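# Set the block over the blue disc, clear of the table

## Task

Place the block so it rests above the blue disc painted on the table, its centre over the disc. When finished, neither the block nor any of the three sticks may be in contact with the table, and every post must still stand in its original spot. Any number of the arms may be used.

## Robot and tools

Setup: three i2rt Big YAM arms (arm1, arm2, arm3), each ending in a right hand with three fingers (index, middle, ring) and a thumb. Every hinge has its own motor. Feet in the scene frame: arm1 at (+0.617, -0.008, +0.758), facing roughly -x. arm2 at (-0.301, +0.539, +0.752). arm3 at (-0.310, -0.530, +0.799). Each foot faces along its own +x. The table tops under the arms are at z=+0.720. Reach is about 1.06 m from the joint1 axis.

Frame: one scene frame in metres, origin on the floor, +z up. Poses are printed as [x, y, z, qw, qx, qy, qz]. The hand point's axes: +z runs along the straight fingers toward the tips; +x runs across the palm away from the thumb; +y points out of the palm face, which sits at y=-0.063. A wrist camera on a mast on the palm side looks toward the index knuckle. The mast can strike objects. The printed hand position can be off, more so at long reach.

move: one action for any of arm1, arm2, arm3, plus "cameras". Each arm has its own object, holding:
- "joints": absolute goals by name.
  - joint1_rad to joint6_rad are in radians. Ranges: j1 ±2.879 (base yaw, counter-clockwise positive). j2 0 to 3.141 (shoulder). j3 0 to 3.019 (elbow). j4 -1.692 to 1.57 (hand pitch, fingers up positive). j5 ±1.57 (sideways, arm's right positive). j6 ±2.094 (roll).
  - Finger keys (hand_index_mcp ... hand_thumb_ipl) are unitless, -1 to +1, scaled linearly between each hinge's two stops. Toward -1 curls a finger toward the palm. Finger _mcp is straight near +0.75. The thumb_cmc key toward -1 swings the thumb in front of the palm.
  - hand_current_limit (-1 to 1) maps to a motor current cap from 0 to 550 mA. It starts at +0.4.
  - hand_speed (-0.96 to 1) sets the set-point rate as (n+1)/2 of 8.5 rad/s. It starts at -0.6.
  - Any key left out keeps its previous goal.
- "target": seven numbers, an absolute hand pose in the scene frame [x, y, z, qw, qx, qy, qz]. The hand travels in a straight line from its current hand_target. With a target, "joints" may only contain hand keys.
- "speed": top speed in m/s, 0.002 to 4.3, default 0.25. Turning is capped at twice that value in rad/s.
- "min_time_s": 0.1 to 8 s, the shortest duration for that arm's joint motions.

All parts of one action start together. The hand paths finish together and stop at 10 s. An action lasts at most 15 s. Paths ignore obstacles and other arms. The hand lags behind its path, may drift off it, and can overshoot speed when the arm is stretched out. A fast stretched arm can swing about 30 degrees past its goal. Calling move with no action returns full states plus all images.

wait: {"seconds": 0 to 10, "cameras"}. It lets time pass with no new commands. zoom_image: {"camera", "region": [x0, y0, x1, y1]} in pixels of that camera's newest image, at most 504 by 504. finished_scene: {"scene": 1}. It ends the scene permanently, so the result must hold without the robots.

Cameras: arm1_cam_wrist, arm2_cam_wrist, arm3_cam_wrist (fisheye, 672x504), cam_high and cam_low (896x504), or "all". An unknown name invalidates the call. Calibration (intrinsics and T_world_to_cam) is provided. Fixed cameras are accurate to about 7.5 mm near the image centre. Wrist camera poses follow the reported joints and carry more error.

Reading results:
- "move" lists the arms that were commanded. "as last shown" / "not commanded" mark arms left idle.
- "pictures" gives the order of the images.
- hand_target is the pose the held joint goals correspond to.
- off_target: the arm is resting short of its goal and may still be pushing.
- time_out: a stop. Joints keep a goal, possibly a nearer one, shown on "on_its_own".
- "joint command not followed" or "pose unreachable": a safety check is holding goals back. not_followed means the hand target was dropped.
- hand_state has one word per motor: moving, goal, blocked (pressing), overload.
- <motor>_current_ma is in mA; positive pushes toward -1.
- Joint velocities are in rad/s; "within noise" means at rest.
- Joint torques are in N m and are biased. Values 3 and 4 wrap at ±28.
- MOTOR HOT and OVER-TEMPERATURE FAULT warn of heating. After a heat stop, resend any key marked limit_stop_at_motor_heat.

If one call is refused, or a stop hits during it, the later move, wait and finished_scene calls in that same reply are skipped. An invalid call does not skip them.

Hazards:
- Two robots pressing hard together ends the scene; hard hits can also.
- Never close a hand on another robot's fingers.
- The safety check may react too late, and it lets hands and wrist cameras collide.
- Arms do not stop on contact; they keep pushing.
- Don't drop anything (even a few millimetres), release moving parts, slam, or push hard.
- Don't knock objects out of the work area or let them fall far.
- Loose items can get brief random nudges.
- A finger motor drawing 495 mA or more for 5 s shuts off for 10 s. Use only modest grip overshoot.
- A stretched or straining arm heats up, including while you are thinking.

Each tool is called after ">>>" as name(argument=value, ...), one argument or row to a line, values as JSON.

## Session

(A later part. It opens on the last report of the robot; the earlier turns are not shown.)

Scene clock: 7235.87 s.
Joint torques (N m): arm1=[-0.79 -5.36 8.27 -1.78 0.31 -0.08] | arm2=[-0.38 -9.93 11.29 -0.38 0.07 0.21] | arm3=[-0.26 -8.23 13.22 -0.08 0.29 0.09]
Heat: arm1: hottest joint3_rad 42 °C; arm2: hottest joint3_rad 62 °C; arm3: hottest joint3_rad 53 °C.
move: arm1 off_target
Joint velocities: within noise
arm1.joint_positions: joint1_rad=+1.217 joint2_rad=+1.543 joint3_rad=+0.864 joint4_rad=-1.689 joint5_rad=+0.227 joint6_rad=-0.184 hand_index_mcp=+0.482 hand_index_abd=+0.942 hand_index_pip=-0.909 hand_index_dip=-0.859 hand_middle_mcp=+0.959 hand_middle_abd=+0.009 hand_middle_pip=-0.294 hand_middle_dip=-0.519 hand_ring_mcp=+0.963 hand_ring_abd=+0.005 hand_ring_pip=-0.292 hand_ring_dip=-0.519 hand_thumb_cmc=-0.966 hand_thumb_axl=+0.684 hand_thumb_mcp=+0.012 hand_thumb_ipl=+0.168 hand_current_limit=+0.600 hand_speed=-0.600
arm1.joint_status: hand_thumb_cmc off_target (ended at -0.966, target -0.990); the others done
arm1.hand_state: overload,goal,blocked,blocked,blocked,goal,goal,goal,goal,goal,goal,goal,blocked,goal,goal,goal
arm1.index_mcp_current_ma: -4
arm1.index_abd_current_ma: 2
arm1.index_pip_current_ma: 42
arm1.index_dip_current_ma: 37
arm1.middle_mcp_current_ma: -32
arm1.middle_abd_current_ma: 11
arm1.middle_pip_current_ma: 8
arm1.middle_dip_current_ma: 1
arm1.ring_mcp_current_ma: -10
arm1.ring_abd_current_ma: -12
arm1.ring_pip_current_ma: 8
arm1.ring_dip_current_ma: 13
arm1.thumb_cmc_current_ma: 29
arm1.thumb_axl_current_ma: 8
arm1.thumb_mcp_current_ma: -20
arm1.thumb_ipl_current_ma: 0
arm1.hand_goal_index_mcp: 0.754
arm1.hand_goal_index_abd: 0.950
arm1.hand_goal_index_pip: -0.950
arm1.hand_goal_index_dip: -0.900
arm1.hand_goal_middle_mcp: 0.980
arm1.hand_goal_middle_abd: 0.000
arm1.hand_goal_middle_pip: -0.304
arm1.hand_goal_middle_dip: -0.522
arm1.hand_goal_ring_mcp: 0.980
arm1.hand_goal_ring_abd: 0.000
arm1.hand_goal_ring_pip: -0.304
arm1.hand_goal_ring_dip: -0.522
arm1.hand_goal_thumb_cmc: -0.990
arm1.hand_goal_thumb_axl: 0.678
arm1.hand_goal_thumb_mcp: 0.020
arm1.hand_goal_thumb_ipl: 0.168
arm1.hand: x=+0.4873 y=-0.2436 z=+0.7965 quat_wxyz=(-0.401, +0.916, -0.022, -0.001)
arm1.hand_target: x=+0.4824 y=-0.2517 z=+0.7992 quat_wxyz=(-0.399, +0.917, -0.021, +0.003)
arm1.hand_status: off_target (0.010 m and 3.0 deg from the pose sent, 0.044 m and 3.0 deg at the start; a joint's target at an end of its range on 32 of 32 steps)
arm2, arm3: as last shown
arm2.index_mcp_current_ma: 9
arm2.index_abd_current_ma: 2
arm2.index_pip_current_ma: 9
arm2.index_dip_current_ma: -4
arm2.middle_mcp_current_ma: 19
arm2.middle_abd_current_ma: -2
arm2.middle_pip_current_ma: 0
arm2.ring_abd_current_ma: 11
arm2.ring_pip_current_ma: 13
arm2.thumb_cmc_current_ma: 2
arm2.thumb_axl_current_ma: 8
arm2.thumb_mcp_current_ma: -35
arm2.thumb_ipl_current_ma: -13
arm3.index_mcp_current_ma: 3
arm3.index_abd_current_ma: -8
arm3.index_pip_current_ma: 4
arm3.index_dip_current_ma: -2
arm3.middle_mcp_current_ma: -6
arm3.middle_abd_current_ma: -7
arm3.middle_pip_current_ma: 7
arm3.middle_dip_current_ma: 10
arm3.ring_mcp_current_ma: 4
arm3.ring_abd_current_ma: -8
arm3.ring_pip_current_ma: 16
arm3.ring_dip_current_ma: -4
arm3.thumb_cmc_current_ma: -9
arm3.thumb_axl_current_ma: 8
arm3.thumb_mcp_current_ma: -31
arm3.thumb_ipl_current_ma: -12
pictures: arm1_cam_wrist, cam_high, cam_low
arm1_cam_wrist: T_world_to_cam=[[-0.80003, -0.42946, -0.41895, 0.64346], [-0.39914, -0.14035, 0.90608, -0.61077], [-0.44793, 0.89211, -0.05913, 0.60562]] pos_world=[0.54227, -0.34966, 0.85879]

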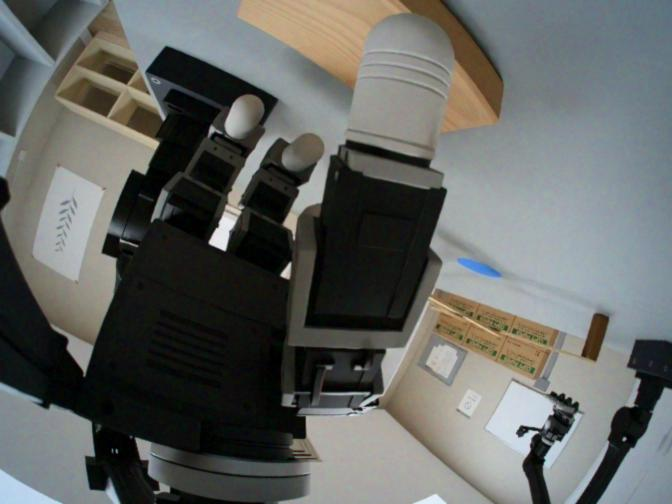

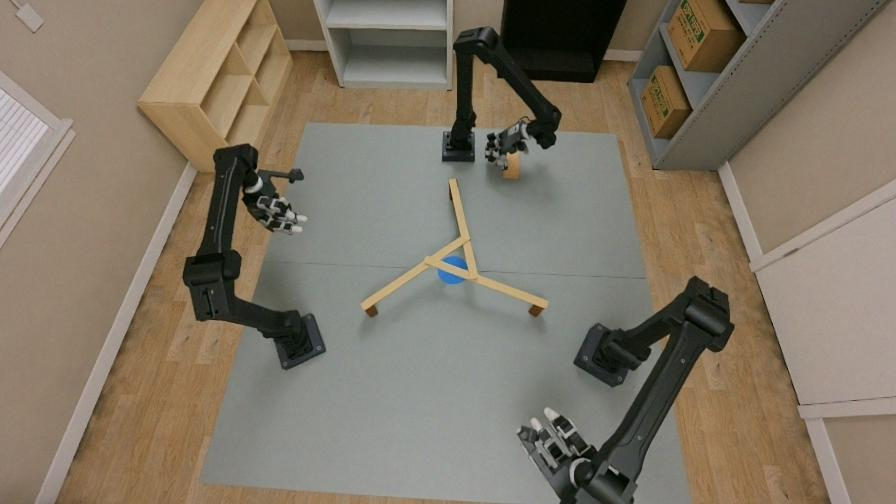

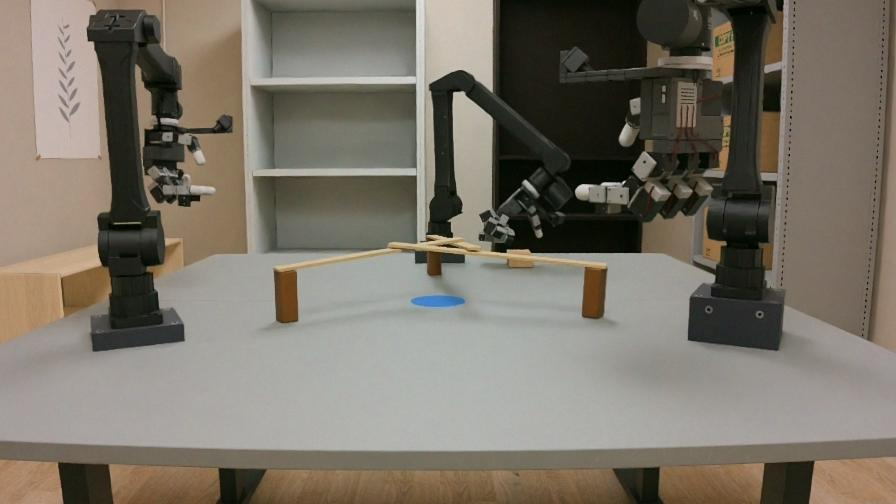

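>>> move(
  arm1={"target": [0.4785, -0.2488, 0.768, -0.4223, 0.9061, -0.0220, 0.0102], "speed": 0.06},
  cameras=["cam_high", "cam_low", "arm1_cam_wrist"],
)

>>> zoom_image(
  camera="cam_low",
  region=[460, 180, 600, 290],
)

>>> zoom_image(
  camera="arm1_cam_wrist",
  region=[200, 0, 520, 200],
)

Scene clock: 7262.70 s.
Joint torques (N m): arm1=[-1.2 -6.24 7.04 -1.18 0.35 -0.04] | arm2=[-0.32 -9.99 11.28 -0.38 0.06 0.21] | arm3=[-0.21 -8.23 13.22 -0.06 0.29 0.08]
Heat: arm1: hottest joint3_rad 42 °C; arm2: hottest joint3_rad 62 °C; arm3: hottest joint3_rad 53 °C.
move: arm1 off_target
Joint velocities: within noise
arm1.joint_positions: joint1_rad=+1.209 joint2_rad=+1.644 joint3_rad=+0.864 joint4_rad=-1.657 joint5_rad=+0.233 joint6_rad=-0.185 hand_index_mcp=+0.467 hand_index_abd=+0.942 hand_index_pip=-0.909 hand_index_dip=-0.859 hand_middle_mcp=+0.958 hand_middle_abd=+0.009 hand_middle_pip=-0.300 hand_middle_dip=-0.519 hand_ring_mcp=+0.962 hand_ring_abd=+0.005 hand_ring_pip=-0.300 hand_ring_dip=-0.519 hand_thumb_cmc=-0.966 hand_thumb_axl=+0.684 hand_thumb_mcp=+0.012 hand_thumb_ipl=+0.168 hand_current_limit=+0.600 hand_speed=-0.600
arm1.joint_status: not commanded
arm1.hand_state: overload,goal,blocked,blocked,blocked,goal,goal,goal,goal,goal,goal,goal,blocked,goal,goal,goal
arm1.index_mcp_current_ma: -6
arm1.index_abd_current_ma: -3
arm1.index_pip_current_ma: 47
arm1.index_dip_current_ma: 45
arm1.middle_mcp_current_ma: -29
arm1.middle_abd_current_ma: 14
arm1.middle_pip_current_ma: 3
arm1.middle_dip_current_ma: 2
arm1.ring_mcp_current_ma: -21
arm1.ring_abd_current_ma: -4
arm1.ring_pip_current_ma: -2
arm1.ring_dip_current_ma: 8
arm1.thumb_cmc_current_ma: 37
arm1.thumb_axl_current_ma: 7
arm1.thumb_mcp_current_ma: -15
arm1.thumb_ipl_current_ma: 3
arm1.hand_goal_index_mcp: 0.754
arm1.hand_goal_index_abd: 0.950
arm1.hand_goal_index_pip: -0.950
arm1.hand_goal_index_dip: -0.900
arm1.hand_goal_middle_mcp: 0.980
arm1.hand_goal_middle_abd: 0.000
arm1.hand_goal_middle_pip: -0.304
arm1.hand_goal_middle_dip: -0.522
arm1.hand_goal_ring_mcp: 0.980
arm1.hand_goal_ring_abd: 0.000
arm1.hand_goal_ring_pip: -0.304
arm1.hand_goal_ring_dip: -0.522
arm1.hand_goal_thumb_cmc: -0.990
arm1.hand_goal_thumb_axl: 0.678
arm1.hand_goal_thumb_mcp: 0.020
arm1.hand_goal_thumb_ipl: 0.168
arm1.hand: x=+0.4856 y=-0.2393 z=+0.7686 quat_wxyz=(-0.431, +0.902, -0.020, +0.008)
arm1.hand_target: x=+0.4785 y=-0.2486 z=+0.7682 quat_wxyz=(-0.422, +0.906, -0.022, +0.010)
arm1.hand_status: off_target (0.012 m and 1.1 deg from the pose sent, 0.030 m and 3.0 deg at the start)
arm2, arm3: as last shown
arm2.index_mcp_current_ma: 11
arm2.index_abd_current_ma: 1
arm2.index_pip_current_ma: 5
arm2.index_dip_current_ma: -8
arm2.middle_mcp_current_ma: 20
arm2.middle_abd_current_ma: -7
arm2.middle_pip_current_ma: 7
arm2.middle_dip_current_ma: 1
arm2.ring_abd_current_ma: 13
arm2.ring_pip_current_ma: 17
arm2.ring_dip_current_ma: 2
arm2.thumb_axl_current_ma: 10
arm2.thumb_mcp_current_ma: -31
arm3.index_mcp_current_ma: 23
arm3.index_abd_current_ma: 1
arm3.index_pip_current_ma: 8
arm3.index_dip_current_ma: 15
arm3.middle_mcp_current_ma: 8
arm3.middle_abd_current_ma: -2
arm3.middle_pip_current_ma: 5
arm3.middle_dip_current_ma: 26
arm3.ring_mcp_current_ma: 7
arm3.ring_abd_current_ma: 2
arm3.ring_pip_current_ma: 22
arm3.ring_dip_current_ma: 9
arm3.thumb_cmc_current_ma: 10
arm3.thumb_axl_current_ma: 11
arm3.thumb_mcp_current_ma: -22
arm3.thumb_ipl_current_ma: 6
pictures: arm1_cam_wrist, cam_high, cam_low
arm1_cam_wrist: T_world_to_cam=[[-0.79292, -0.39791, -0.46146, 0.66911], [-0.41667, -0.1985, 0.88712, -0.57638], [-0.4446, 0.89569, -0.0084, 0.55956]] pos_world=[0.53918, -0.34936, 0.82479]

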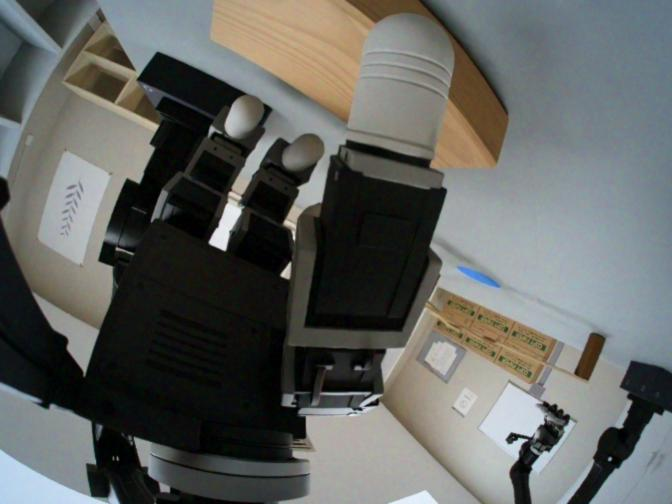

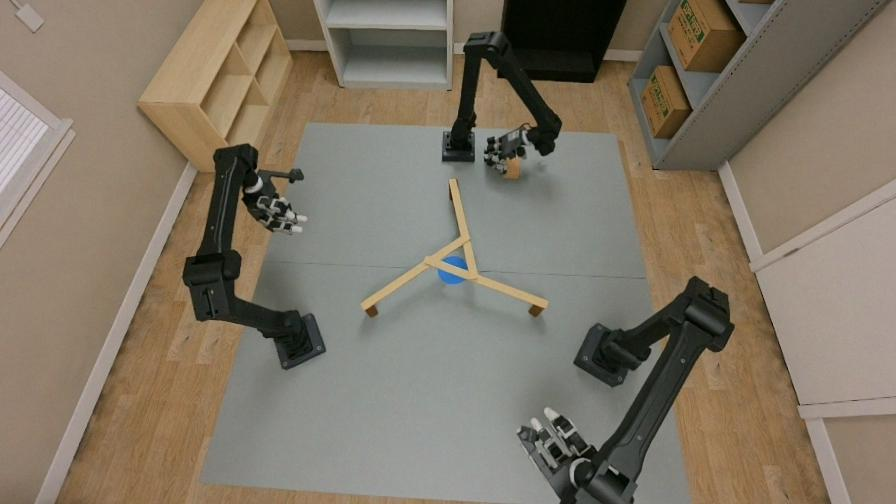

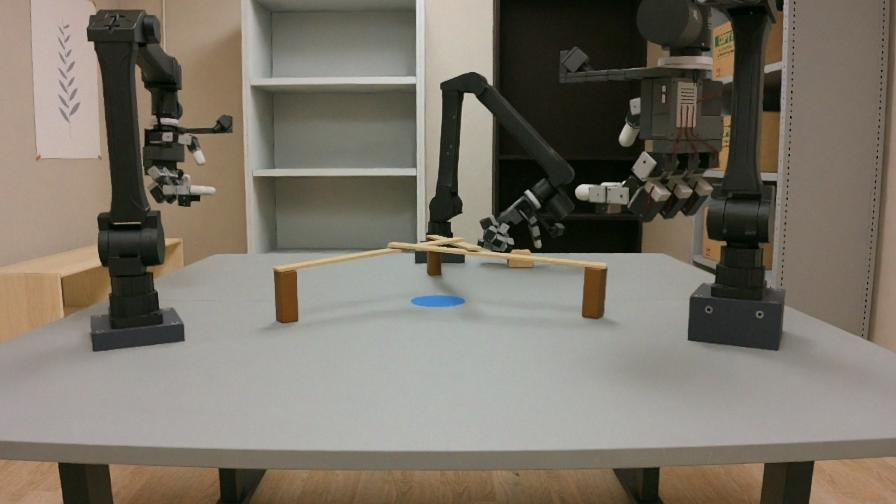

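Scaled by 3.600 from the camera's image (finer frame: 1280x720).

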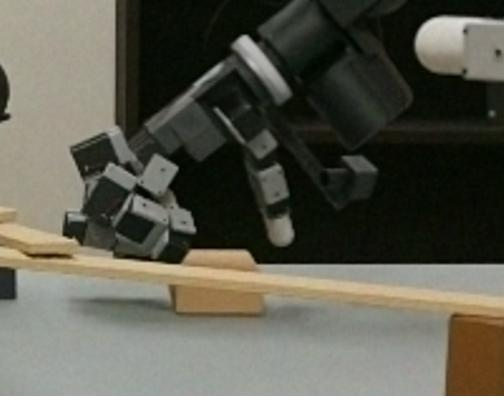

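Scaled by 1.575 from the camera's image (finer frame: 960x720).

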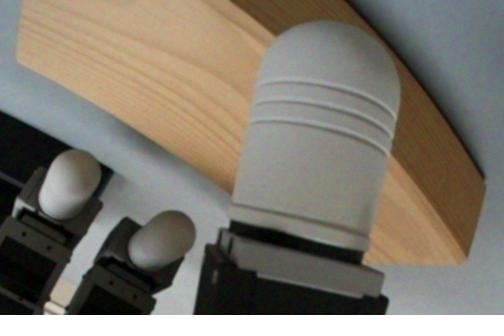

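>>> move(
  arm1={"target": [0.4755, -0.2498, 0.735, -0.4223, 0.9061, -0.0220, 0.0102], "speed": 0.05},
  cameras=["cam_low", "arm1_cam_wrist"],
)

>>> zoom_image(
  camera="cam_low",
  region=[460, 180, 600, 290],
)

>>> zoom_image(
  camera="arm1_cam_wrist",
  region=[200, 0, 520, 200],
)

Scene clock: 7282.93 s.
Joint torques (N m): arm1=[-1.14 -4.48 5.18 0.69 0.02 -0.14] | arm2=[-0.38 -10.05 11.3 -0.4 0.06 0.21] | arm3=[-0.09 -8.23 13.18 -0.06 0.28 0.08]
Heat: arm1: hottest joint3_rad 41 °C; arm2: hottest joint3_rad 62 °C; arm3: hottest joint3_rad 53 °C.
move: arm1 off_target
Joint velocities: within noise
arm1.joint_positions: joint1_rad=+1.201 joint2_rad=+1.688 joint3_rad=+0.864 joint4_rad=-1.611 joint5_rad=+0.247 joint6_rad=-0.180 hand_index_mcp=+0.426 hand_index_abd=+0.985 hand_index_pip=-1.000 hand_index_dip=-0.847 hand_middle_mcp=+0.957 hand_middle_abd=+0.012 hand_middle_pip=-0.300 hand_middle_dip=-0.519 hand_ring_mcp=+0.960 hand_ring_abd=+0.010 hand_ring_pip=-0.300 hand_ring_dip=-0.519 hand_thumb_cmc=-0.966 hand_thumb_axl=+0.684 hand_thumb_mcp=+0.012 hand_thumb_ipl=+0.168 hand_current_limit=+0.600 hand_speed=-0.600
arm1.joint_status: not commanded
arm1.hand_state: overload,blocked,blocked,blocked,blocked,goal,goal,goal,goal,goal,goal,goal,blocked,goal,goal,goal
arm1.index_mcp_current_ma: -2
arm1.index_abd_current_ma: 26
arm1.index_pip_current_ma: -59
arm1.index_dip_current_ma: 47
arm1.middle_mcp_current_ma: -27
arm1.middle_abd_current_ma: 17
arm1.middle_pip_current_ma: 5
arm1.middle_dip_current_ma: 3
arm1.ring_mcp_current_ma: -25
arm1.ring_abd_current_ma: -1
arm1.ring_pip_current_ma: 1
arm1.ring_dip_current_ma: 17
arm1.thumb_cmc_current_ma: 31
arm1.thumb_axl_current_ma: 8
arm1.thumb_mcp_current_ma: -17
arm1.thumb_ipl_current_ma: 0
arm1.hand_goal_index_mcp: 0.754
arm1.hand_goal_index_abd: 0.950
arm1.hand_goal_index_pip: -0.950
arm1.hand_goal_index_dip: -0.900
arm1.hand_goal_middle_mcp: 0.980
arm1.hand_goal_middle_abd: 0.000
arm1.hand_goal_middle_pip: -0.304
arm1.hand_goal_middle_dip: -0.522
arm1.hand_goal_ring_mcp: 0.980
arm1.hand_goal_ring_abd: 0.000
arm1.hand_goal_ring_pip: -0.304
arm1.hand_goal_ring_dip: -0.522
arm1.hand_goal_thumb_cmc: -0.990
arm1.hand_goal_thumb_axl: 0.678
arm1.hand_goal_thumb_mcp: 0.020
arm1.hand_goal_thumb_ipl: 0.168
arm1.hand: x=+0.4798 y=-0.2422 z=+0.7526 quat_wxyz=(-0.432, +0.902, -0.023, +0.002)
arm1.hand_target: x=+0.4758 y=-0.2493 z=+0.7363 quat_wxyz=(-0.422, +0.906, -0.022, +0.010)
arm1.hand_status: off_target (0.020 m and 1.5 deg from the pose sent, 0.037 m and 1.1 deg at the start)
arm2.joint_positions: joint1_rad=+1.300 joint2_rad=+1.396 joint3_rad=+1.355 joint4_rad=-1.565 joint5_rad=-0.005 joint6_rad=+1.931 hand_index_mcp=+0.252 hand_index_abd=-0.006 hand_index_pip=-0.181 hand_index_dip=+0.696 hand_middle_mcp=+0.253 hand_middle_abd=-0.005 hand_middle_pip=-0.181 hand_middle_dip=+0.701 hand_ring_mcp=+0.978 hand_ring_abd=+0.005 hand_ring_pip=-0.895 hand_ring_dip=-0.650 hand_thumb_cmc=-0.572 hand_thumb_axl=+0.681 hand_thumb_mcp=+0.109 hand_thumb_ipl=-0.404 hand_current_limit=+0.700 hand_speed=-0.850
arm2.joint_status: not commanded
arm2.hand_state: goal,goal,goal,goal,goal,goal,goal,goal,goal,goal,goal,goal,goal,goal,goal,goal
arm2.index_mcp_current_ma: 14
arm2.index_abd_current_ma: 0
arm2.index_pip_current_ma: 11
arm2.index_dip_current_ma: -7
arm2.middle_mcp_current_ma: 19
arm2.middle_abd_current_ma: -1
arm2.middle_pip_current_ma: 5
arm2.middle_dip_current_ma: 1
arm2.ring_mcp_current_ma: 3
arm2.ring_abd_current_ma: 17
arm2.ring_pip_current_ma: 16
arm2.ring_dip_current_ma: 1
arm2.thumb_cmc_current_ma: 0
arm2.thumb_axl_current_ma: 6
arm2.thumb_mcp_current_ma: -33
arm2.thumb_ipl_current_ma: -17
arm2.hand_goal_index_mcp: 0.246
arm2.hand_goal_index_abd: 0.000
arm2.hand_goal_index_pip: -0.190
arm2.hand_goal_index_dip: 0.696
arm2.hand_goal_middle_mcp: 0.246
arm2.hand_goal_middle_abd: 0.000
arm2.hand_goal_middle_pip: -0.190
arm2.hand_goal_middle_dip: 0.696
arm2.hand_goal_ring_mcp: 0.980
arm2.hand_goal_ring_abd: 0.000
arm2.hand_goal_ring_pip: -0.900
arm2.hand_goal_ring_dip: -0.650
arm2.hand_goal_thumb_cmc: -0.570
arm2.hand_goal_thumb_axl: 0.678
arm2.hand_goal_thumb_mcp: 0.120
arm2.hand_goal_thumb_ipl: -0.400
arm2.hand: x=+0.0502 y=+0.5553 z=+1.0048 quat_wxyz=(+0.006, +0.998, -0.058, -0.018)
arm2.hand_target: x=+0.0571 y=+0.5582 z=+1.0180 quat_wxyz=(+0.001, +0.998, -0.065, -0.002)
arm2.hand_status: not commanded
arm3: as last shown
arm3.index_mcp_current_ma: 6
arm3.index_abd_current_ma: -11
arm3.index_pip_current_ma: 16
arm3.index_dip_current_ma: -8
arm3.middle_mcp_current_ma: 12
arm3.middle_abd_current_ma: -11
arm3.middle_pip_current_ma: -6
arm3.middle_dip_current_ma: 15
arm3.ring_mcp_current_ma: -10
arm3.ring_abd_current_ma: -10
arm3.ring_pip_current_ma: 24
arm3.ring_dip_current_ma: 6
arm3.thumb_cmc_current_ma: -14
arm3.thumb_axl_current_ma: 6
arm3.thumb_mcp_current_ma: -29
arm3.thumb_ipl_current_ma: -10
pictures: arm1_cam_wrist, cam_low
arm1_cam_wrist: T_world_to_cam=[[-0.79865, -0.3971, -0.45218, 0.65182], [-0.40561, -0.19986, 0.89193, -0.57446], [-0.44456, 0.89575, -0.00145, 0.55428]] pos_world=[0.53398, -0.35246, 0.80792]

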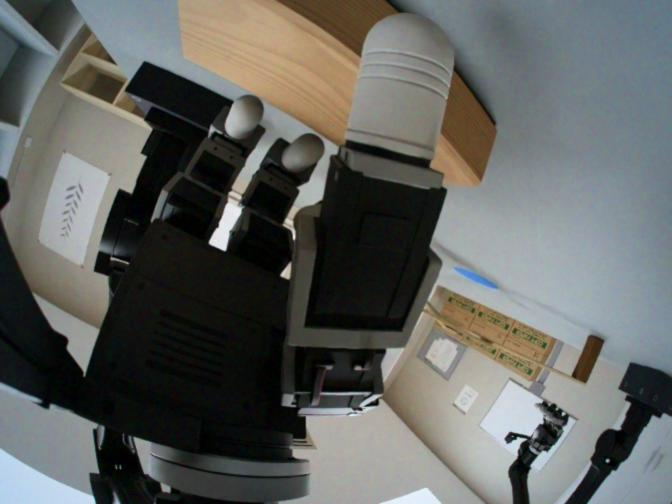

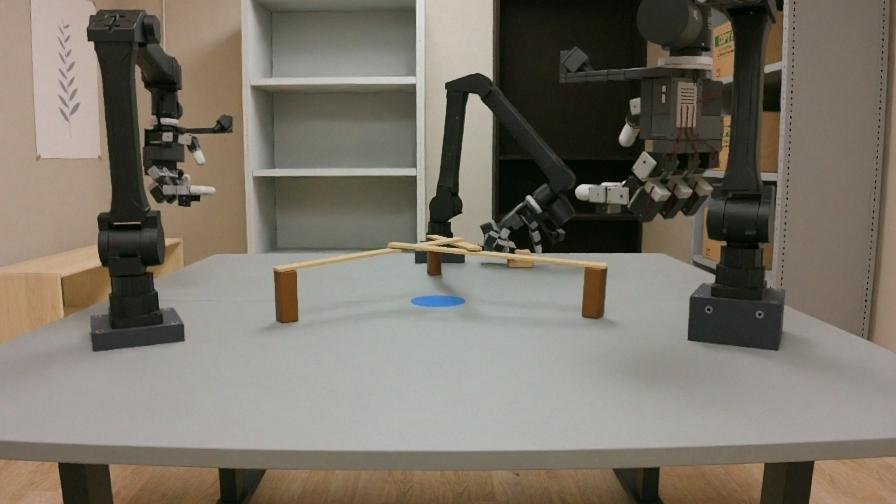

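Scaled by 3.600 from the camera's image (finer frame: 1280x720).

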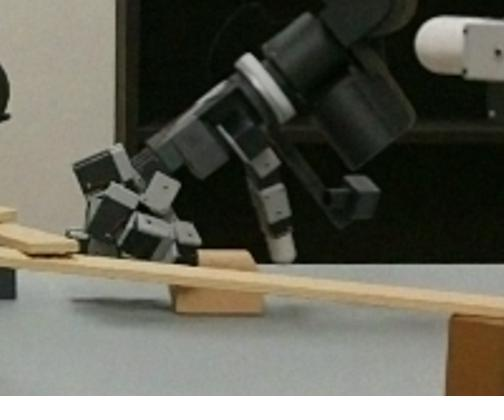

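Scaled by 1.575 from the camera's image (finer frame: 960x720).

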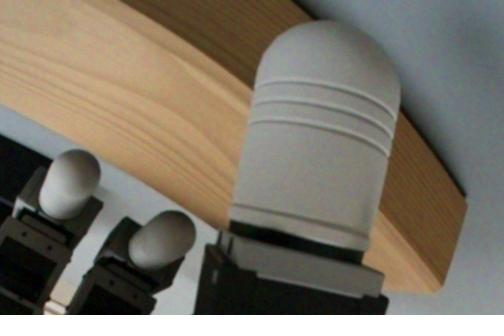

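>>> move(
  arm1={"target": [0.4755, -0.2498, 0.90, -0.4223, 0.9061, -0.0220, 0.0102], "speed": 0.12},
)

>>> move(
  arm1={"joints": {"joint4_rad": -0.7, "hand_index_abd": 0.0, "hand_index_pip": -0.305, "hand_index_dip": -0.522, "hand_middle_mcp": 0.98, "hand_ring_mcp": 0.98}, "min_time_s": 3},
  cameras=["cam_low", "arm1_cam_wrist"],
)

Scene clock: 7409.93 s.
Joint torques (N m): arm1=[-1.32 -3.14 7.87 -0.79 0.44 -0.06] | arm2=[-0.26 -9.93 11.28 -0.4 0.07 0.2] | arm3=[-0.21 -8.18 13.22 -0.08 0.29 0.08]
Heat: arm1: hottest joint3_rad 38 °C; arm2: hottest joint3_rad 62 °C; arm3: hottest joint3_rad 54 °C.
move: arm1 off_target
Joint velocities: within noise
arm1.joint_positions: joint1_rad=+1.173 joint2_rad=+1.131 joint3_rad=+0.871 joint4_rad=-1.690 joint5_rad=+0.262 joint6_rad=-0.333 hand_index_mcp=+0.420 hand_index_abd=+0.992 hand_index_pip=-0.954 hand_index_dip=-0.858 hand_middle_mcp=+0.956 hand_middle_abd=+0.009 hand_middle_pip=-0.293 hand_middle_dip=-0.519 hand_ring_mcp=+0.959 hand_ring_abd=+0.005 hand_ring_pip=-0.293 hand_ring_dip=-0.519 hand_thumb_cmc=-0.975 hand_thumb_axl=+0.684 hand_thumb_mcp=+0.012 hand_thumb_ipl=+0.168 hand_current_limit=+0.600 hand_speed=-0.600
arm1.joint_status: not commanded
arm1.hand_state: overload,blocked,goal,blocked,blocked,goal,goal,goal,blocked,goal,goal,goal,goal,goal,goal,goal
arm1.index_mcp_current_ma: -8
arm1.index_abd_current_ma: 30
arm1.index_pip_current_ma: -5
arm1.index_dip_current_ma: 42
arm1.middle_mcp_current_ma: -32
arm1.middle_abd_current_ma: 21
arm1.middle_pip_current_ma: 12
arm1.middle_dip_current_ma: 2
arm1.ring_mcp_current_ma: -29
arm1.ring_abd_current_ma: -6
arm1.ring_pip_current_ma: 3
arm1.ring_dip_current_ma: 8
arm1.thumb_cmc_current_ma: 23
arm1.thumb_axl_current_ma: 12
arm1.thumb_mcp_current_ma: -17
arm1.thumb_ipl_current_ma: 1
arm1.hand_goal_index_mcp: 0.754
arm1.hand_goal_index_abd: 0.950
arm1.hand_goal_index_pip: -0.950
arm1.hand_goal_index_dip: -0.900
arm1.hand_goal_middle_mcp: 0.980
arm1.hand_goal_middle_abd: 0.000
arm1.hand_goal_middle_pip: -0.304
arm1.hand_goal_middle_dip: -0.522
arm1.hand_goal_ring_mcp: 0.980
arm1.hand_goal_ring_abd: 0.000
arm1.hand_goal_ring_pip: -0.304
arm1.hand_goal_ring_dip: -0.522
arm1.hand_goal_thumb_cmc: -0.990
arm1.hand_goal_thumb_axl: 0.678
arm1.hand_goal_thumb_mcp: 0.020
arm1.hand_goal_thumb_ipl: 0.168
arm1.on_its_own: hand_index_pip moved +0.047 to your old target -0.950
arm1.hand: x=+0.4765 y=-0.2568 z=+0.9022 quat_wxyz=(-0.221, +0.974, +0.005, -0.053)
arm1.hand_target: x=+0.4752 y=-0.2501 z=+0.8988 quat_wxyz=(-0.231, +0.972, +0.006, -0.047)
arm1.hand_status: off_target (0.007 m and 25.6 deg from the pose sent, 0.148 m and 1.5 deg at the start; pose on its path clipped on 29 of 68 steps; a joint's target at an end of its range on 55 of 68 steps)
arm2: as last shown
arm2.index_mcp_current_ma: 11
arm2.index_abd_current_ma: -3
arm2.index_pip_current_ma: 9
arm2.index_dip_current_ma: -11
arm2.middle_mcp_current_ma: 18
arm2.middle_abd_current_ma: 0
arm2.middle_pip_current_ma: 2
arm2.ring_mcp_current_ma: -2
arm2.ring_abd_current_ma: 12
arm2.ring_pip_current_ma: 13
arm2.thumb_cmc_current_ma: -3
arm2.thumb_axl_current_ma: 7
arm2.thumb_mcp_current_ma: -34
arm2.thumb_ipl_current_ma: -16
arm3.joint_positions: joint1_rad=+1.498 joint2_rad=+1.410 joint3_rad=+1.281 joint4_rad=-1.482 joint5_rad=-0.003 joint6_rad=+1.941 hand_index_mcp=+0.256 hand_index_abd=-0.008 hand_index_pip=-0.178 hand_index_dip=+0.697 hand_middle_mcp=+0.256 hand_middle_abd=-0.008 hand_middle_pip=-0.175 hand_middle_dip=+0.695 hand_ring_mcp=+0.255 hand_ring_abd=-0.010 hand_ring_pip=-0.174 hand_ring_dip=+0.702 hand_thumb_cmc=-0.571 hand_thumb_axl=+0.683 hand_thumb_mcp=+0.100 hand_thumb_ipl=-0.346 hand_current_limit=+0.700 hand_speed=-0.850
arm3.joint_status: not commanded
arm3.hand_state: goal,goal,goal,goal,goal,goal,goal,goal,goal,goal,goal,goal,goal,goal,blocked,goal
arm3.index_mcp_current_ma: 5
arm3.index_abd_current_ma: -4
arm3.index_pip_current_ma: 11
arm3.index_dip_current_ma: -7
arm3.middle_mcp_current_ma: 24
arm3.middle_abd_current_ma: -7
arm3.middle_pip_current_ma: 14
arm3.middle_dip_current_ma: 3
arm3.ring_mcp_current_ma: 8
arm3.ring_abd_current_ma: -9
arm3.ring_pip_current_ma: 31
arm3.ring_dip_current_ma: -8
arm3.thumb_cmc_current_ma: 7
arm3.thumb_axl_current_ma: 23
arm3.thumb_mcp_current_ma: -22
arm3.thumb_ipl_current_ma: 0
arm3.hand_goal_index_mcp: 0.246
arm3.hand_goal_index_abd: 0.000
arm3.hand_goal_index_pip: -0.190
arm3.hand_goal_index_dip: 0.696
arm3.hand_goal_middle_mcp: 0.246
arm3.hand_goal_middle_abd: 0.000
arm3.hand_goal_middle_pip: -0.190
arm3.hand_goal_middle_dip: 0.696
arm3.hand_goal_ring_mcp: 0.246
arm3.hand_goal_ring_abd: 0.000
arm3.hand_goal_ring_pip: -0.190
arm3.hand_goal_ring_dip: 0.696
arm3.hand_goal_thumb_cmc: -0.570
arm3.hand_goal_thumb_axl: 0.678
arm3.hand_goal_thumb_mcp: 0.120
arm3.hand_goal_thumb_ipl: -0.344
arm3.hand: x=-0.5544 y=-0.2755 z=+1.0196 quat_wxyz=(+0.019, +0.467, +0.884, -0.006)
arm3.hand_target: x=-0.5612 y=-0.2723 z=+1.0311 quat_wxyz=(+0.007, +0.470, +0.882, -0.005)
arm3.hand_status: not commanded
pictures: none

Scene clock: 7415.00 s.
Joint torques (N m): arm1=[-1.2 -5.13 9.98 2.44 0.43 0.01] | arm2=[-0.32 -10.05 11.29 -0.39 0.07 0.2] | arm3=[-0.15 -8.35 13.18 -0.08 0.29 0.08]
Heat: arm1: hottest joint3_rad 39 °C; arm2: hottest joint3_rad 62 °C; arm3: hottest joint3_rad 54 °C.
move: arm1 done
Joint velocities: within noise
arm1.joint_positions: joint1_rad=+1.172 joint2_rad=+1.131 joint3_rad=+0.871 joint4_rad=-0.716 joint5_rad=+0.262 joint6_rad=-0.335 hand_index_mcp=+0.921 hand_index_abd=+0.006 hand_index_pip=-0.300 hand_index_dip=-0.527 hand_middle_mcp=+0.978 hand_middle_abd=+0.009 hand_middle_pip=-0.293 hand_middle_dip=-0.519 hand_ring_mcp=+0.978 hand_ring_abd=+0.005 hand_ring_pip=-0.293 hand_ring_dip=-0.519 hand_thumb_cmc=-0.998 hand_thumb_axl=+0.680 hand_thumb_mcp=+0.012 hand_thumb_ipl=+0.168 hand_current_limit=+0.600 hand_speed=-0.600
arm1.joint_status: all done
arm1.hand_state: overload,goal,goal,goal,goal,goal,goal,goal,goal,goal,goal,goal,goal,goal,goal,goal
arm1.index_mcp_current_ma: -3
arm1.index_abd_current_ma: 4
arm1.index_pip_current_ma: 1
arm1.index_dip_current_ma: -13
arm1.middle_mcp_current_ma: -7
arm1.middle_abd_current_ma: 21
arm1.middle_pip_current_ma: 10
arm1.middle_dip_current_ma: 3
arm1.ring_mcp_current_ma: 1
arm1.ring_abd_current_ma: -5
arm1.ring_pip_current_ma: 7
arm1.ring_dip_current_ma: 21
arm1.thumb_cmc_current_ma: -1
arm1.thumb_axl_current_ma: 7
arm1.thumb_mcp_current_ma: -14
arm1.thumb_ipl_current_ma: -2
arm1.hand_goal_index_mcp: 0.754
arm1.hand_goal_index_abd: 0.000
arm1.hand_goal_index_pip: -0.304
arm1.hand_goal_index_dip: -0.522
arm1.hand_goal_middle_mcp: 0.980
arm1.hand_goal_middle_abd: 0.000
arm1.hand_goal_middle_pip: -0.304
arm1.hand_goal_middle_dip: -0.522
arm1.hand_goal_ring_mcp: 0.980
arm1.hand_goal_ring_abd: 0.000
arm1.hand_goal_ring_pip: -0.304
arm1.hand_goal_ring_dip: -0.522
arm1.hand_goal_thumb_cmc: -0.990
arm1.hand_goal_thumb_axl: 0.678
arm1.hand_goal_thumb_mcp: 0.020
arm1.hand_goal_thumb_ipl: 0.168
arm1.hand: x=+0.3962 y=-0.4596 z=+1.0072 quat_wxyz=(+0.228, +0.948, -0.058, -0.216)
arm1.hand_target: x=+0.3894 y=-0.4571 z=+1.0049 quat_wxyz=(+0.227, +0.947, -0.059, -0.221)
arm1.hand_status: not commanded
arm2, arm3: as last shown
arm2.index_mcp_current_ma: 13
arm2.index_abd_current_ma: 6
arm2.index_pip_current_ma: 11
arm2.index_dip_current_ma: -8
arm2.middle_mcp_current_ma: 19
arm2.middle_abd_current_ma: -3
arm2.middle_dip_current_ma: 0
arm2.ring_mcp_current_ma: -3
arm2.ring_abd_current_ma: 15
arm2.ring_pip_current_ma: 14
arm2.ring_dip_current_ma: 4
arm2.thumb_cmc_current_ma: 1
arm2.thumb_axl_current_ma: 8
arm2.thumb_mcp_current_ma: -32
arm2.thumb_ipl_current_ma: -13
arm3.index_mcp_current_ma: 16
arm3.index_pip_current_ma: 22
arm3.index_dip_current_ma: -1
arm3.middle_mcp_current_ma: 13
arm3.middle_abd_current_ma: -16
arm3.middle_pip_current_ma: 3
arm3.ring_mcp_current_ma: 4
arm3.ring_abd_current_ma: -17
arm3.ring_pip_current_ma: 44
arm3.ring_dip_current_ma: -4
arm3.thumb_cmc_current_ma: 1
arm3.thumb_axl_current_ma: 19
arm3.thumb_mcp_current_ma: -27
arm3.thumb_ipl_current_ma: -11
pictures: arm1_cam_wrist, cam_low
arm1_cam_wrist: T_world_to_cam=[[-0.68471, -0.38323, 0.61992, -0.50455], [-0.04743, 0.87222, 0.48681, -0.12006], [-0.72727, 0.30392, -0.6154, 1.17054]] pos_world=[0.50013, -0.44439, 1.09158]

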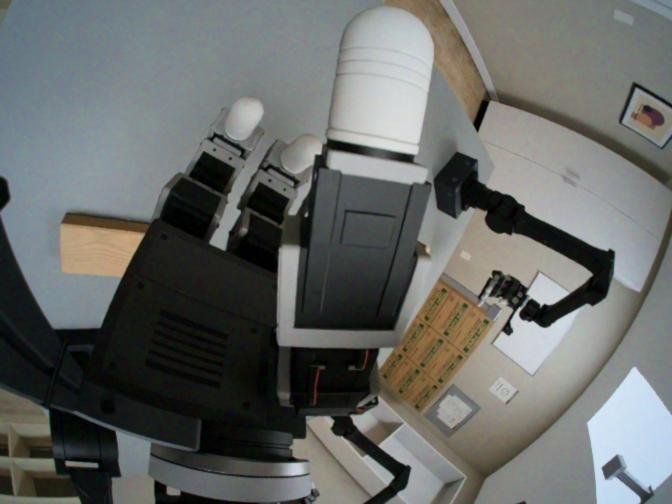

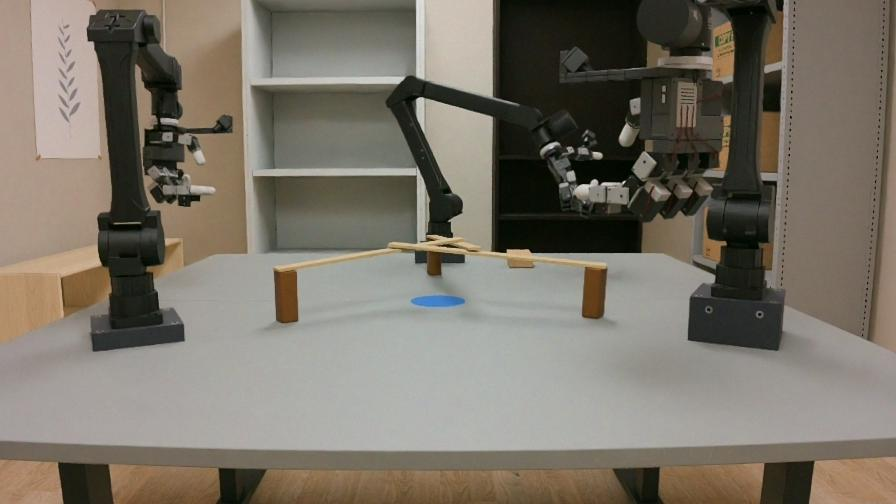

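>>> move(
  arm1={"joints": {"joint4_rad": -0.35}, "min_time_s": 2},
)

>>> move(
  arm1={"joints": {"hand_index_abd": -0.5, "hand_middle_abd": 0.08, "hand_ring_abd": 0.0}},
)

>>> move(
  arm1={"joints": {"joint4_rad": -1.6}, "min_time_s": 3},
  cameras=["cam_low", "arm1_cam_wrist", "cam_high"],
)

>>> zoom_image(
  camera="cam_low",
  region=[440, 120, 620, 260],
)

Scene clock: 7426.73 s.
Joint torques (N m): arm1=[-1.2 -5.6 10.48 3.06 0.35 0.02] | arm2=[-0.38 -10.11 11.26 -0.38 0.07 0.21] | arm3=[-0.15 -8.12 13.19 -0.05 0.3 0.08]
Heat: arm1: hottest joint3_rad 41 °C; arm2: hottest joint3_rad 63 °C; arm3: hottest joint3_rad 54 °C.
move: arm1 done
Joint velocities: within noise
arm1.joint_positions: joint1_rad=+1.172 joint2_rad=+1.131 joint3_rad=+0.871 joint4_rad=-0.368 joint5_rad=+0.262 joint6_rad=-0.335 hand_index_mcp=+1.000 hand_index_abd=+0.006 hand_index_pip=-0.299 hand_index_dip=-0.527 hand_middle_mcp=+0.988 hand_middle_abd=+0.009 hand_middle_pip=-0.293 hand_middle_dip=-0.519 hand_ring_mcp=+0.987 hand_ring_abd=+0.005 hand_ring_pip=-0.293 hand_ring_dip=-0.519 hand_thumb_cmc=-1.000 hand_thumb_axl=+0.680 hand_thumb_mcp=+0.012 hand_thumb_ipl=+0.168 hand_current_limit=+0.600 hand_speed=-0.600
arm1.joint_status: all done
arm1.hand_state: overload,goal,goal,goal,goal,goal,goal,goal,goal,goal,goal,goal,goal,goal,goal,goal
arm1.index_mcp_current_ma: -9
arm1.index_abd_current_ma: 8
arm1.index_pip_current_ma: 3
arm1.index_dip_current_ma: -12
arm1.middle_mcp_current_ma: -2
arm1.middle_abd_current_ma: 16
arm1.middle_pip_current_ma: 8
arm1.middle_dip_current_ma: 1
arm1.ring_mcp_current_ma: 4
arm1.ring_abd_current_ma: -6
arm1.ring_pip_current_ma: 8
arm1.ring_dip_current_ma: 15
arm1.thumb_cmc_current_ma: -5
arm1.thumb_axl_current_ma: 6
arm1.thumb_mcp_current_ma: -17
arm1.thumb_ipl_current_ma: -3
arm1.hand_goal_index_mcp: 0.754
arm1.hand_goal_index_abd: 0.000
arm1.hand_goal_index_pip: -0.304
arm1.hand_goal_index_dip: -0.522
arm1.hand_goal_middle_mcp: 0.980
arm1.hand_goal_middle_abd: 0.000
arm1.hand_goal_middle_pip: -0.304
arm1.hand_goal_middle_dip: -0.522
arm1.hand_goal_ring_mcp: 0.980
arm1.hand_goal_ring_abd: 0.000
arm1.hand_goal_ring_pip: -0.304
arm1.hand_goal_ring_dip: -0.522
arm1.hand_goal_thumb_cmc: -0.990
arm1.hand_goal_thumb_axl: 0.678
arm1.hand_goal_thumb_mcp: 0.020
arm1.hand_goal_thumb_ipl: 0.168
arm1.hand: x=+0.3811 y=-0.4964 z=+1.0873 quat_wxyz=(+0.380, +0.883, -0.078, -0.264)
arm1.hand_target: x=+0.3739 y=-0.4935 z=+1.0859 quat_wxyz=(+0.379, +0.881, -0.080, -0.271)
arm1.hand_status: not commanded
arm2, arm3: as last shown
arm2.index_abd_current_ma: -2
arm2.index_dip_current_ma: -4
arm2.middle_abd_current_ma: 3
arm2.middle_pip_current_ma: 5
arm2.middle_dip_current_ma: -3
arm2.ring_mcp_current_ma: 1
arm2.ring_abd_current_ma: 10
arm2.ring_pip_current_ma: 16
arm2.ring_dip_current_ma: 1
arm2.thumb_cmc_current_ma: 2
arm2.thumb_ipl_current_ma: -16
arm3.index_mcp_current_ma: 21
arm3.index_abd_current_ma: 5
arm3.index_pip_current_ma: 11
arm3.index_dip_current_ma: 10
arm3.middle_mcp_current_ma: 3
arm3.middle_abd_current_ma: -18
arm3.middle_pip_current_ma: 2
arm3.middle_dip_current_ma: 17
arm3.ring_mcp_current_ma: 14
arm3.ring_abd_current_ma: -15
arm3.ring_pip_current_ma: 36
arm3.ring_dip_current_ma: 1
arm3.thumb_cmc_current_ma: -3
arm3.thumb_axl_current_ma: 12
arm3.thumb_ipl_current_ma: 3
pictures: none

Scene clock: 7427.50 s.
Joint torques (N m): arm1=[-1.2 -5.66 10.48 3.06 0.34 0.02] | arm2=[-0.38 -10.11 11.26 -0.4 0.07 0.2] | arm3=[-0.26 -8.06 13.22 -0.08 0.29 0.08]
Heat: arm1: hottest joint3_rad 41 °C; arm2: hottest joint3_rad 63 °C; arm3: hottest joint3_rad 54 °C.
move: arm1 off_target
Joint velocities: within noise
arm1.joint_positions: joint1_rad=+1.172 joint2_rad=+1.131 joint3_rad=+0.871 joint4_rad=-0.368 joint5_rad=+0.262 joint6_rad=-0.335 hand_index_mcp=+1.000 hand_index_abd=-0.255 hand_index_pip=-0.300 hand_index_dip=-0.527 hand_middle_mcp=+0.988 hand_middle_abd=+0.007 hand_middle_pip=-0.300 hand_middle_dip=-0.520 hand_ring_mcp=+0.988 hand_ring_abd=+0.005 hand_ring_pip=-0.293 hand_ring_dip=-0.519 hand_thumb_cmc=-1.000 hand_thumb_axl=+0.680 hand_thumb_mcp=+0.012 hand_thumb_ipl=+0.168 hand_current_limit=+0.600 hand_speed=-0.600
arm1.joint_status: hand_index_abd off_target (ended at -0.255, target -0.500); hand_middle_abd off_target (ended at +0.007, target +0.080); the others done
arm1.hand_state: overload,blocked,goal,goal,goal,blocked,goal,goal,goal,goal,goal,goal,goal,goal,goal,goal
arm1.index_mcp_current_ma: 0
arm1.index_abd_current_ma: 188
arm1.index_pip_current_ma: 0
arm1.index_dip_current_ma: -11
arm1.middle_mcp_current_ma: 4
arm1.middle_abd_current_ma: -45
arm1.middle_pip_current_ma: 11
arm1.middle_dip_current_ma: 4
arm1.ring_mcp_current_ma: 3
arm1.ring_abd_current_ma: -3
arm1.ring_pip_current_ma: 11
arm1.ring_dip_current_ma: 12
arm1.thumb_cmc_current_ma: -2
arm1.thumb_axl_current_ma: 1
arm1.thumb_mcp_current_ma: -21
arm1.thumb_ipl_current_ma: -4
arm1.hand_goal_index_mcp: 0.754
arm1.hand_goal_index_abd: -0.500
arm1.hand_goal_index_pip: -0.304
arm1.hand_goal_index_dip: -0.522
arm1.hand_goal_middle_mcp: 0.980
arm1.hand_goal_middle_abd: 0.080
arm1.hand_goal_middle_pip: -0.304
arm1.hand_goal_middle_dip: -0.522
arm1.hand_goal_ring_mcp: 0.980
arm1.hand_goal_ring_abd: 0.000
arm1.hand_goal_ring_pip: -0.304
arm1.hand_goal_ring_dip: -0.522
arm1.hand_goal_thumb_cmc: -0.990
arm1.hand_goal_thumb_axl: 0.678
arm1.hand_goal_thumb_mcp: 0.020
arm1.hand_goal_thumb_ipl: 0.168
arm1.hand: x=+0.3811 y=-0.4964 z=+1.0873 quat_wxyz=(+0.380, +0.883, -0.078, -0.264)
arm1.hand_target: x=+0.3739 y=-0.4935 z=+1.0859 quat_wxyz=(+0.379, +0.881, -0.080, -0.271)
arm1.hand_status: not commanded
arm2, arm3: as last shown
arm2.index_abd_current_ma: -4
arm2.index_pip_current_ma: 9
arm2.middle_mcp_current_ma: 20
arm2.middle_abd_current_ma: -2
arm2.middle_pip_current_ma: 6
arm2.middle_dip_current_ma: -1
arm2.ring_mcp_current_ma: -3
arm2.ring_abd_current_ma: 14
arm2.ring_pip_current_ma: 15
arm2.ring_dip_current_ma: 5
arm2.thumb_cmc_current_ma: 4
arm2.thumb_axl_current_ma: 9
arm2.thumb_mcp_current_ma: -33
arm2.thumb_ipl_current_ma: -11
arm3.index_mcp_current_ma: 3
arm3.index_abd_current_ma: -7
arm3.index_pip_current_ma: 13
arm3.index_dip_current_ma: 11
arm3.middle_mcp_current_ma: 2
arm3.middle_abd_current_ma: -6
arm3.middle_pip_current_ma: 11
arm3.middle_dip_current_ma: 10
arm3.ring_mcp_current_ma: 4
arm3.ring_abd_current_ma: -17
arm3.ring_pip_current_ma: 28
arm3.ring_dip_current_ma: 3
arm3.thumb_cmc_current_ma: 8
arm3.thumb_axl_current_ma: 14
arm3.thumb_mcp_current_ma: -31
arm3.thumb_ipl_current_ma: 7
pictures: none

Scene clock: 7431.07 s.
Joint torques (N m): arm1=[-1.2 -3.37 8.08 -0.62 0.46 -0.03] | arm2=[-0.38 -9.99 11.29 -0.38 0.07 0.19] | arm3=[-0.38 -8.23 13.22 -0.13 0.29 0.07]
Heat: arm1: hottest joint3_rad 42 °C; arm2: hottest joint3_rad 63 °C; arm3: hottest joint3_rad 54 °C.
move: arm1 done
Joint velocities: within noise
arm1.joint_positions: joint1_rad=+1.172 joint2_rad=+1.131 joint3_rad=+0.871 joint4_rad=-1.590 joint5_rad=+0.262 joint6_rad=-0.335 hand_index_mcp=+0.980 hand_index_abd=-0.257 hand_index_pip=-0.308 hand_index_dip=-0.527 hand_middle_mcp=+0.964 hand_middle_abd=+0.007 hand_middle_pip=-0.300 hand_middle_dip=-0.519 hand_ring_mcp=+0.973 hand_ring_abd=+0.005 hand_ring_pip=-0.293 hand_ring_dip=-0.519 hand_thumb_cmc=-0.994 hand_thumb_axl=+0.680 hand_thumb_mcp=+0.012 hand_thumb_ipl=+0.168 hand_current_limit=+0.600 hand_speed=-0.600
arm1.joint_status: all done
arm1.hand_state: overload,blocked,goal,goal,goal,blocked,goal,goal,goal,goal,goal,goal,goal,goal,goal,goal
arm1.index_mcp_current_ma: -7
arm1.index_abd_current_ma: 189
arm1.index_pip_current_ma: -6
arm1.index_dip_current_ma: -12
arm1.middle_mcp_current_ma: -24
arm1.middle_abd_current_ma: -48
arm1.middle_pip_current_ma: 1
arm1.middle_dip_current_ma: -3
arm1.ring_mcp_current_ma: -9
arm1.ring_abd_current_ma: -3
arm1.ring_pip_current_ma: 6
arm1.ring_dip_current_ma: 12
arm1.thumb_cmc_current_ma: 6
arm1.thumb_axl_current_ma: 9
arm1.thumb_mcp_current_ma: -19
arm1.thumb_ipl_current_ma: -1
arm1.hand_goal_index_mcp: 0.754
arm1.hand_goal_index_abd: -0.500
arm1.hand_goal_index_pip: -0.304
arm1.hand_goal_index_dip: -0.522
arm1.hand_goal_middle_mcp: 0.980
arm1.hand_goal_middle_abd: 0.080
arm1.hand_goal_middle_pip: -0.304
arm1.hand_goal_middle_dip: -0.522
arm1.hand_goal_ring_mcp: 0.980
arm1.hand_goal_ring_abd: 0.000
arm1.hand_goal_ring_pip: -0.304
arm1.hand_goal_ring_dip: -0.522
arm1.hand_goal_thumb_cmc: -0.990
arm1.hand_goal_thumb_axl: 0.678
arm1.hand_goal_thumb_mcp: 0.020
arm1.hand_goal_thumb_ipl: 0.168
arm1.hand: x=+0.4669 y=-0.2808 z=+0.9024 quat_wxyz=(-0.176, +0.982, -0.002, -0.071)
arm1.hand_target: x=+0.4654 y=-0.2738 z=+0.8986 quat_wxyz=(-0.186, +0.980, -0.001, -0.066)
arm1.hand_status: not commanded
arm2, arm3: as last shown
arm2.index_mcp_current_ma: 12
arm2.index_abd_current_ma: 0
arm2.index_pip_current_ma: 11
arm2.index_dip_current_ma: -5
arm2.middle_mcp_current_ma: 21
arm2.middle_abd_current_ma: 0
arm2.middle_pip_current_ma: 2
arm2.ring_mcp_current_ma: 2
arm2.ring_abd_current_ma: 13
arm2.ring_pip_current_ma: 10
arm2.ring_dip_current_ma: 4
arm2.thumb_cmc_current_ma: 3
arm2.thumb_axl_current_ma: 8
arm2.thumb_mcp_current_ma: -30
arm2.thumb_ipl_current_ma: -12
arm3.index_mcp_current_ma: 18
arm3.index_abd_current_ma: -12
arm3.index_pip_current_ma: 17
arm3.index_dip_current_ma: 0
arm3.middle_mcp_current_ma: 12
arm3.middle_abd_current_ma: -3
arm3.middle_pip_current_ma: 10
arm3.middle_dip_current_ma: 13
arm3.ring_abd_current_ma: -9
arm3.ring_pip_current_ma: 13
arm3.ring_dip_current_ma: 19
arm3.thumb_cmc_current_ma: 9
arm3.thumb_axl_current_ma: 10
arm3.thumb_mcp_current_ma: -15
arm3.thumb_ipl_current_ma: 1
pictures: arm1_cam_wrist, cam_high, cam_low
arm1_cam_wrist: T_world_to_cam=[[-0.77762, -0.62498, -0.06858, 0.27403], [-0.29024, 0.26006, 0.92094, -0.67195], [-0.55773, 0.73605, -0.38362, 0.93626]] pos_world=[0.54025, -0.34313, 0.99679]

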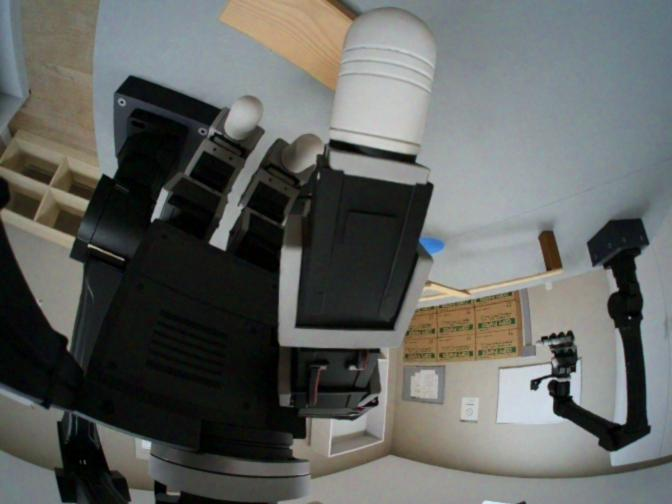

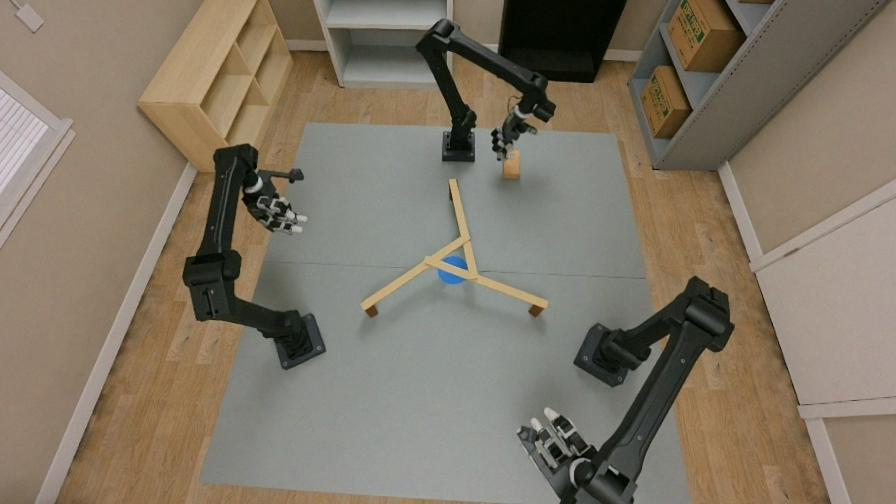

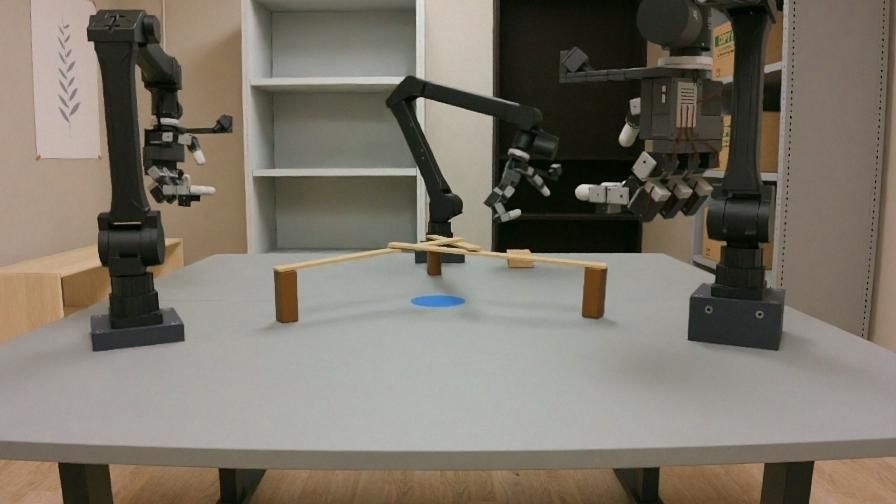

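Scaled by 2.800 from the camera's image (finer frame: 1280x720).

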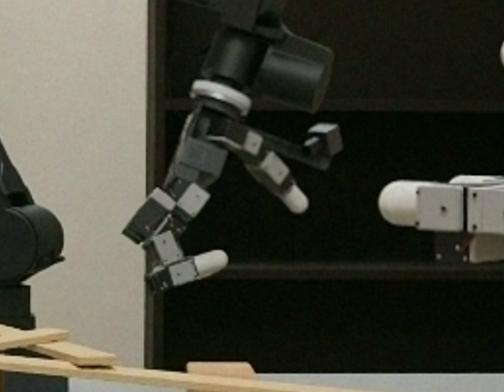

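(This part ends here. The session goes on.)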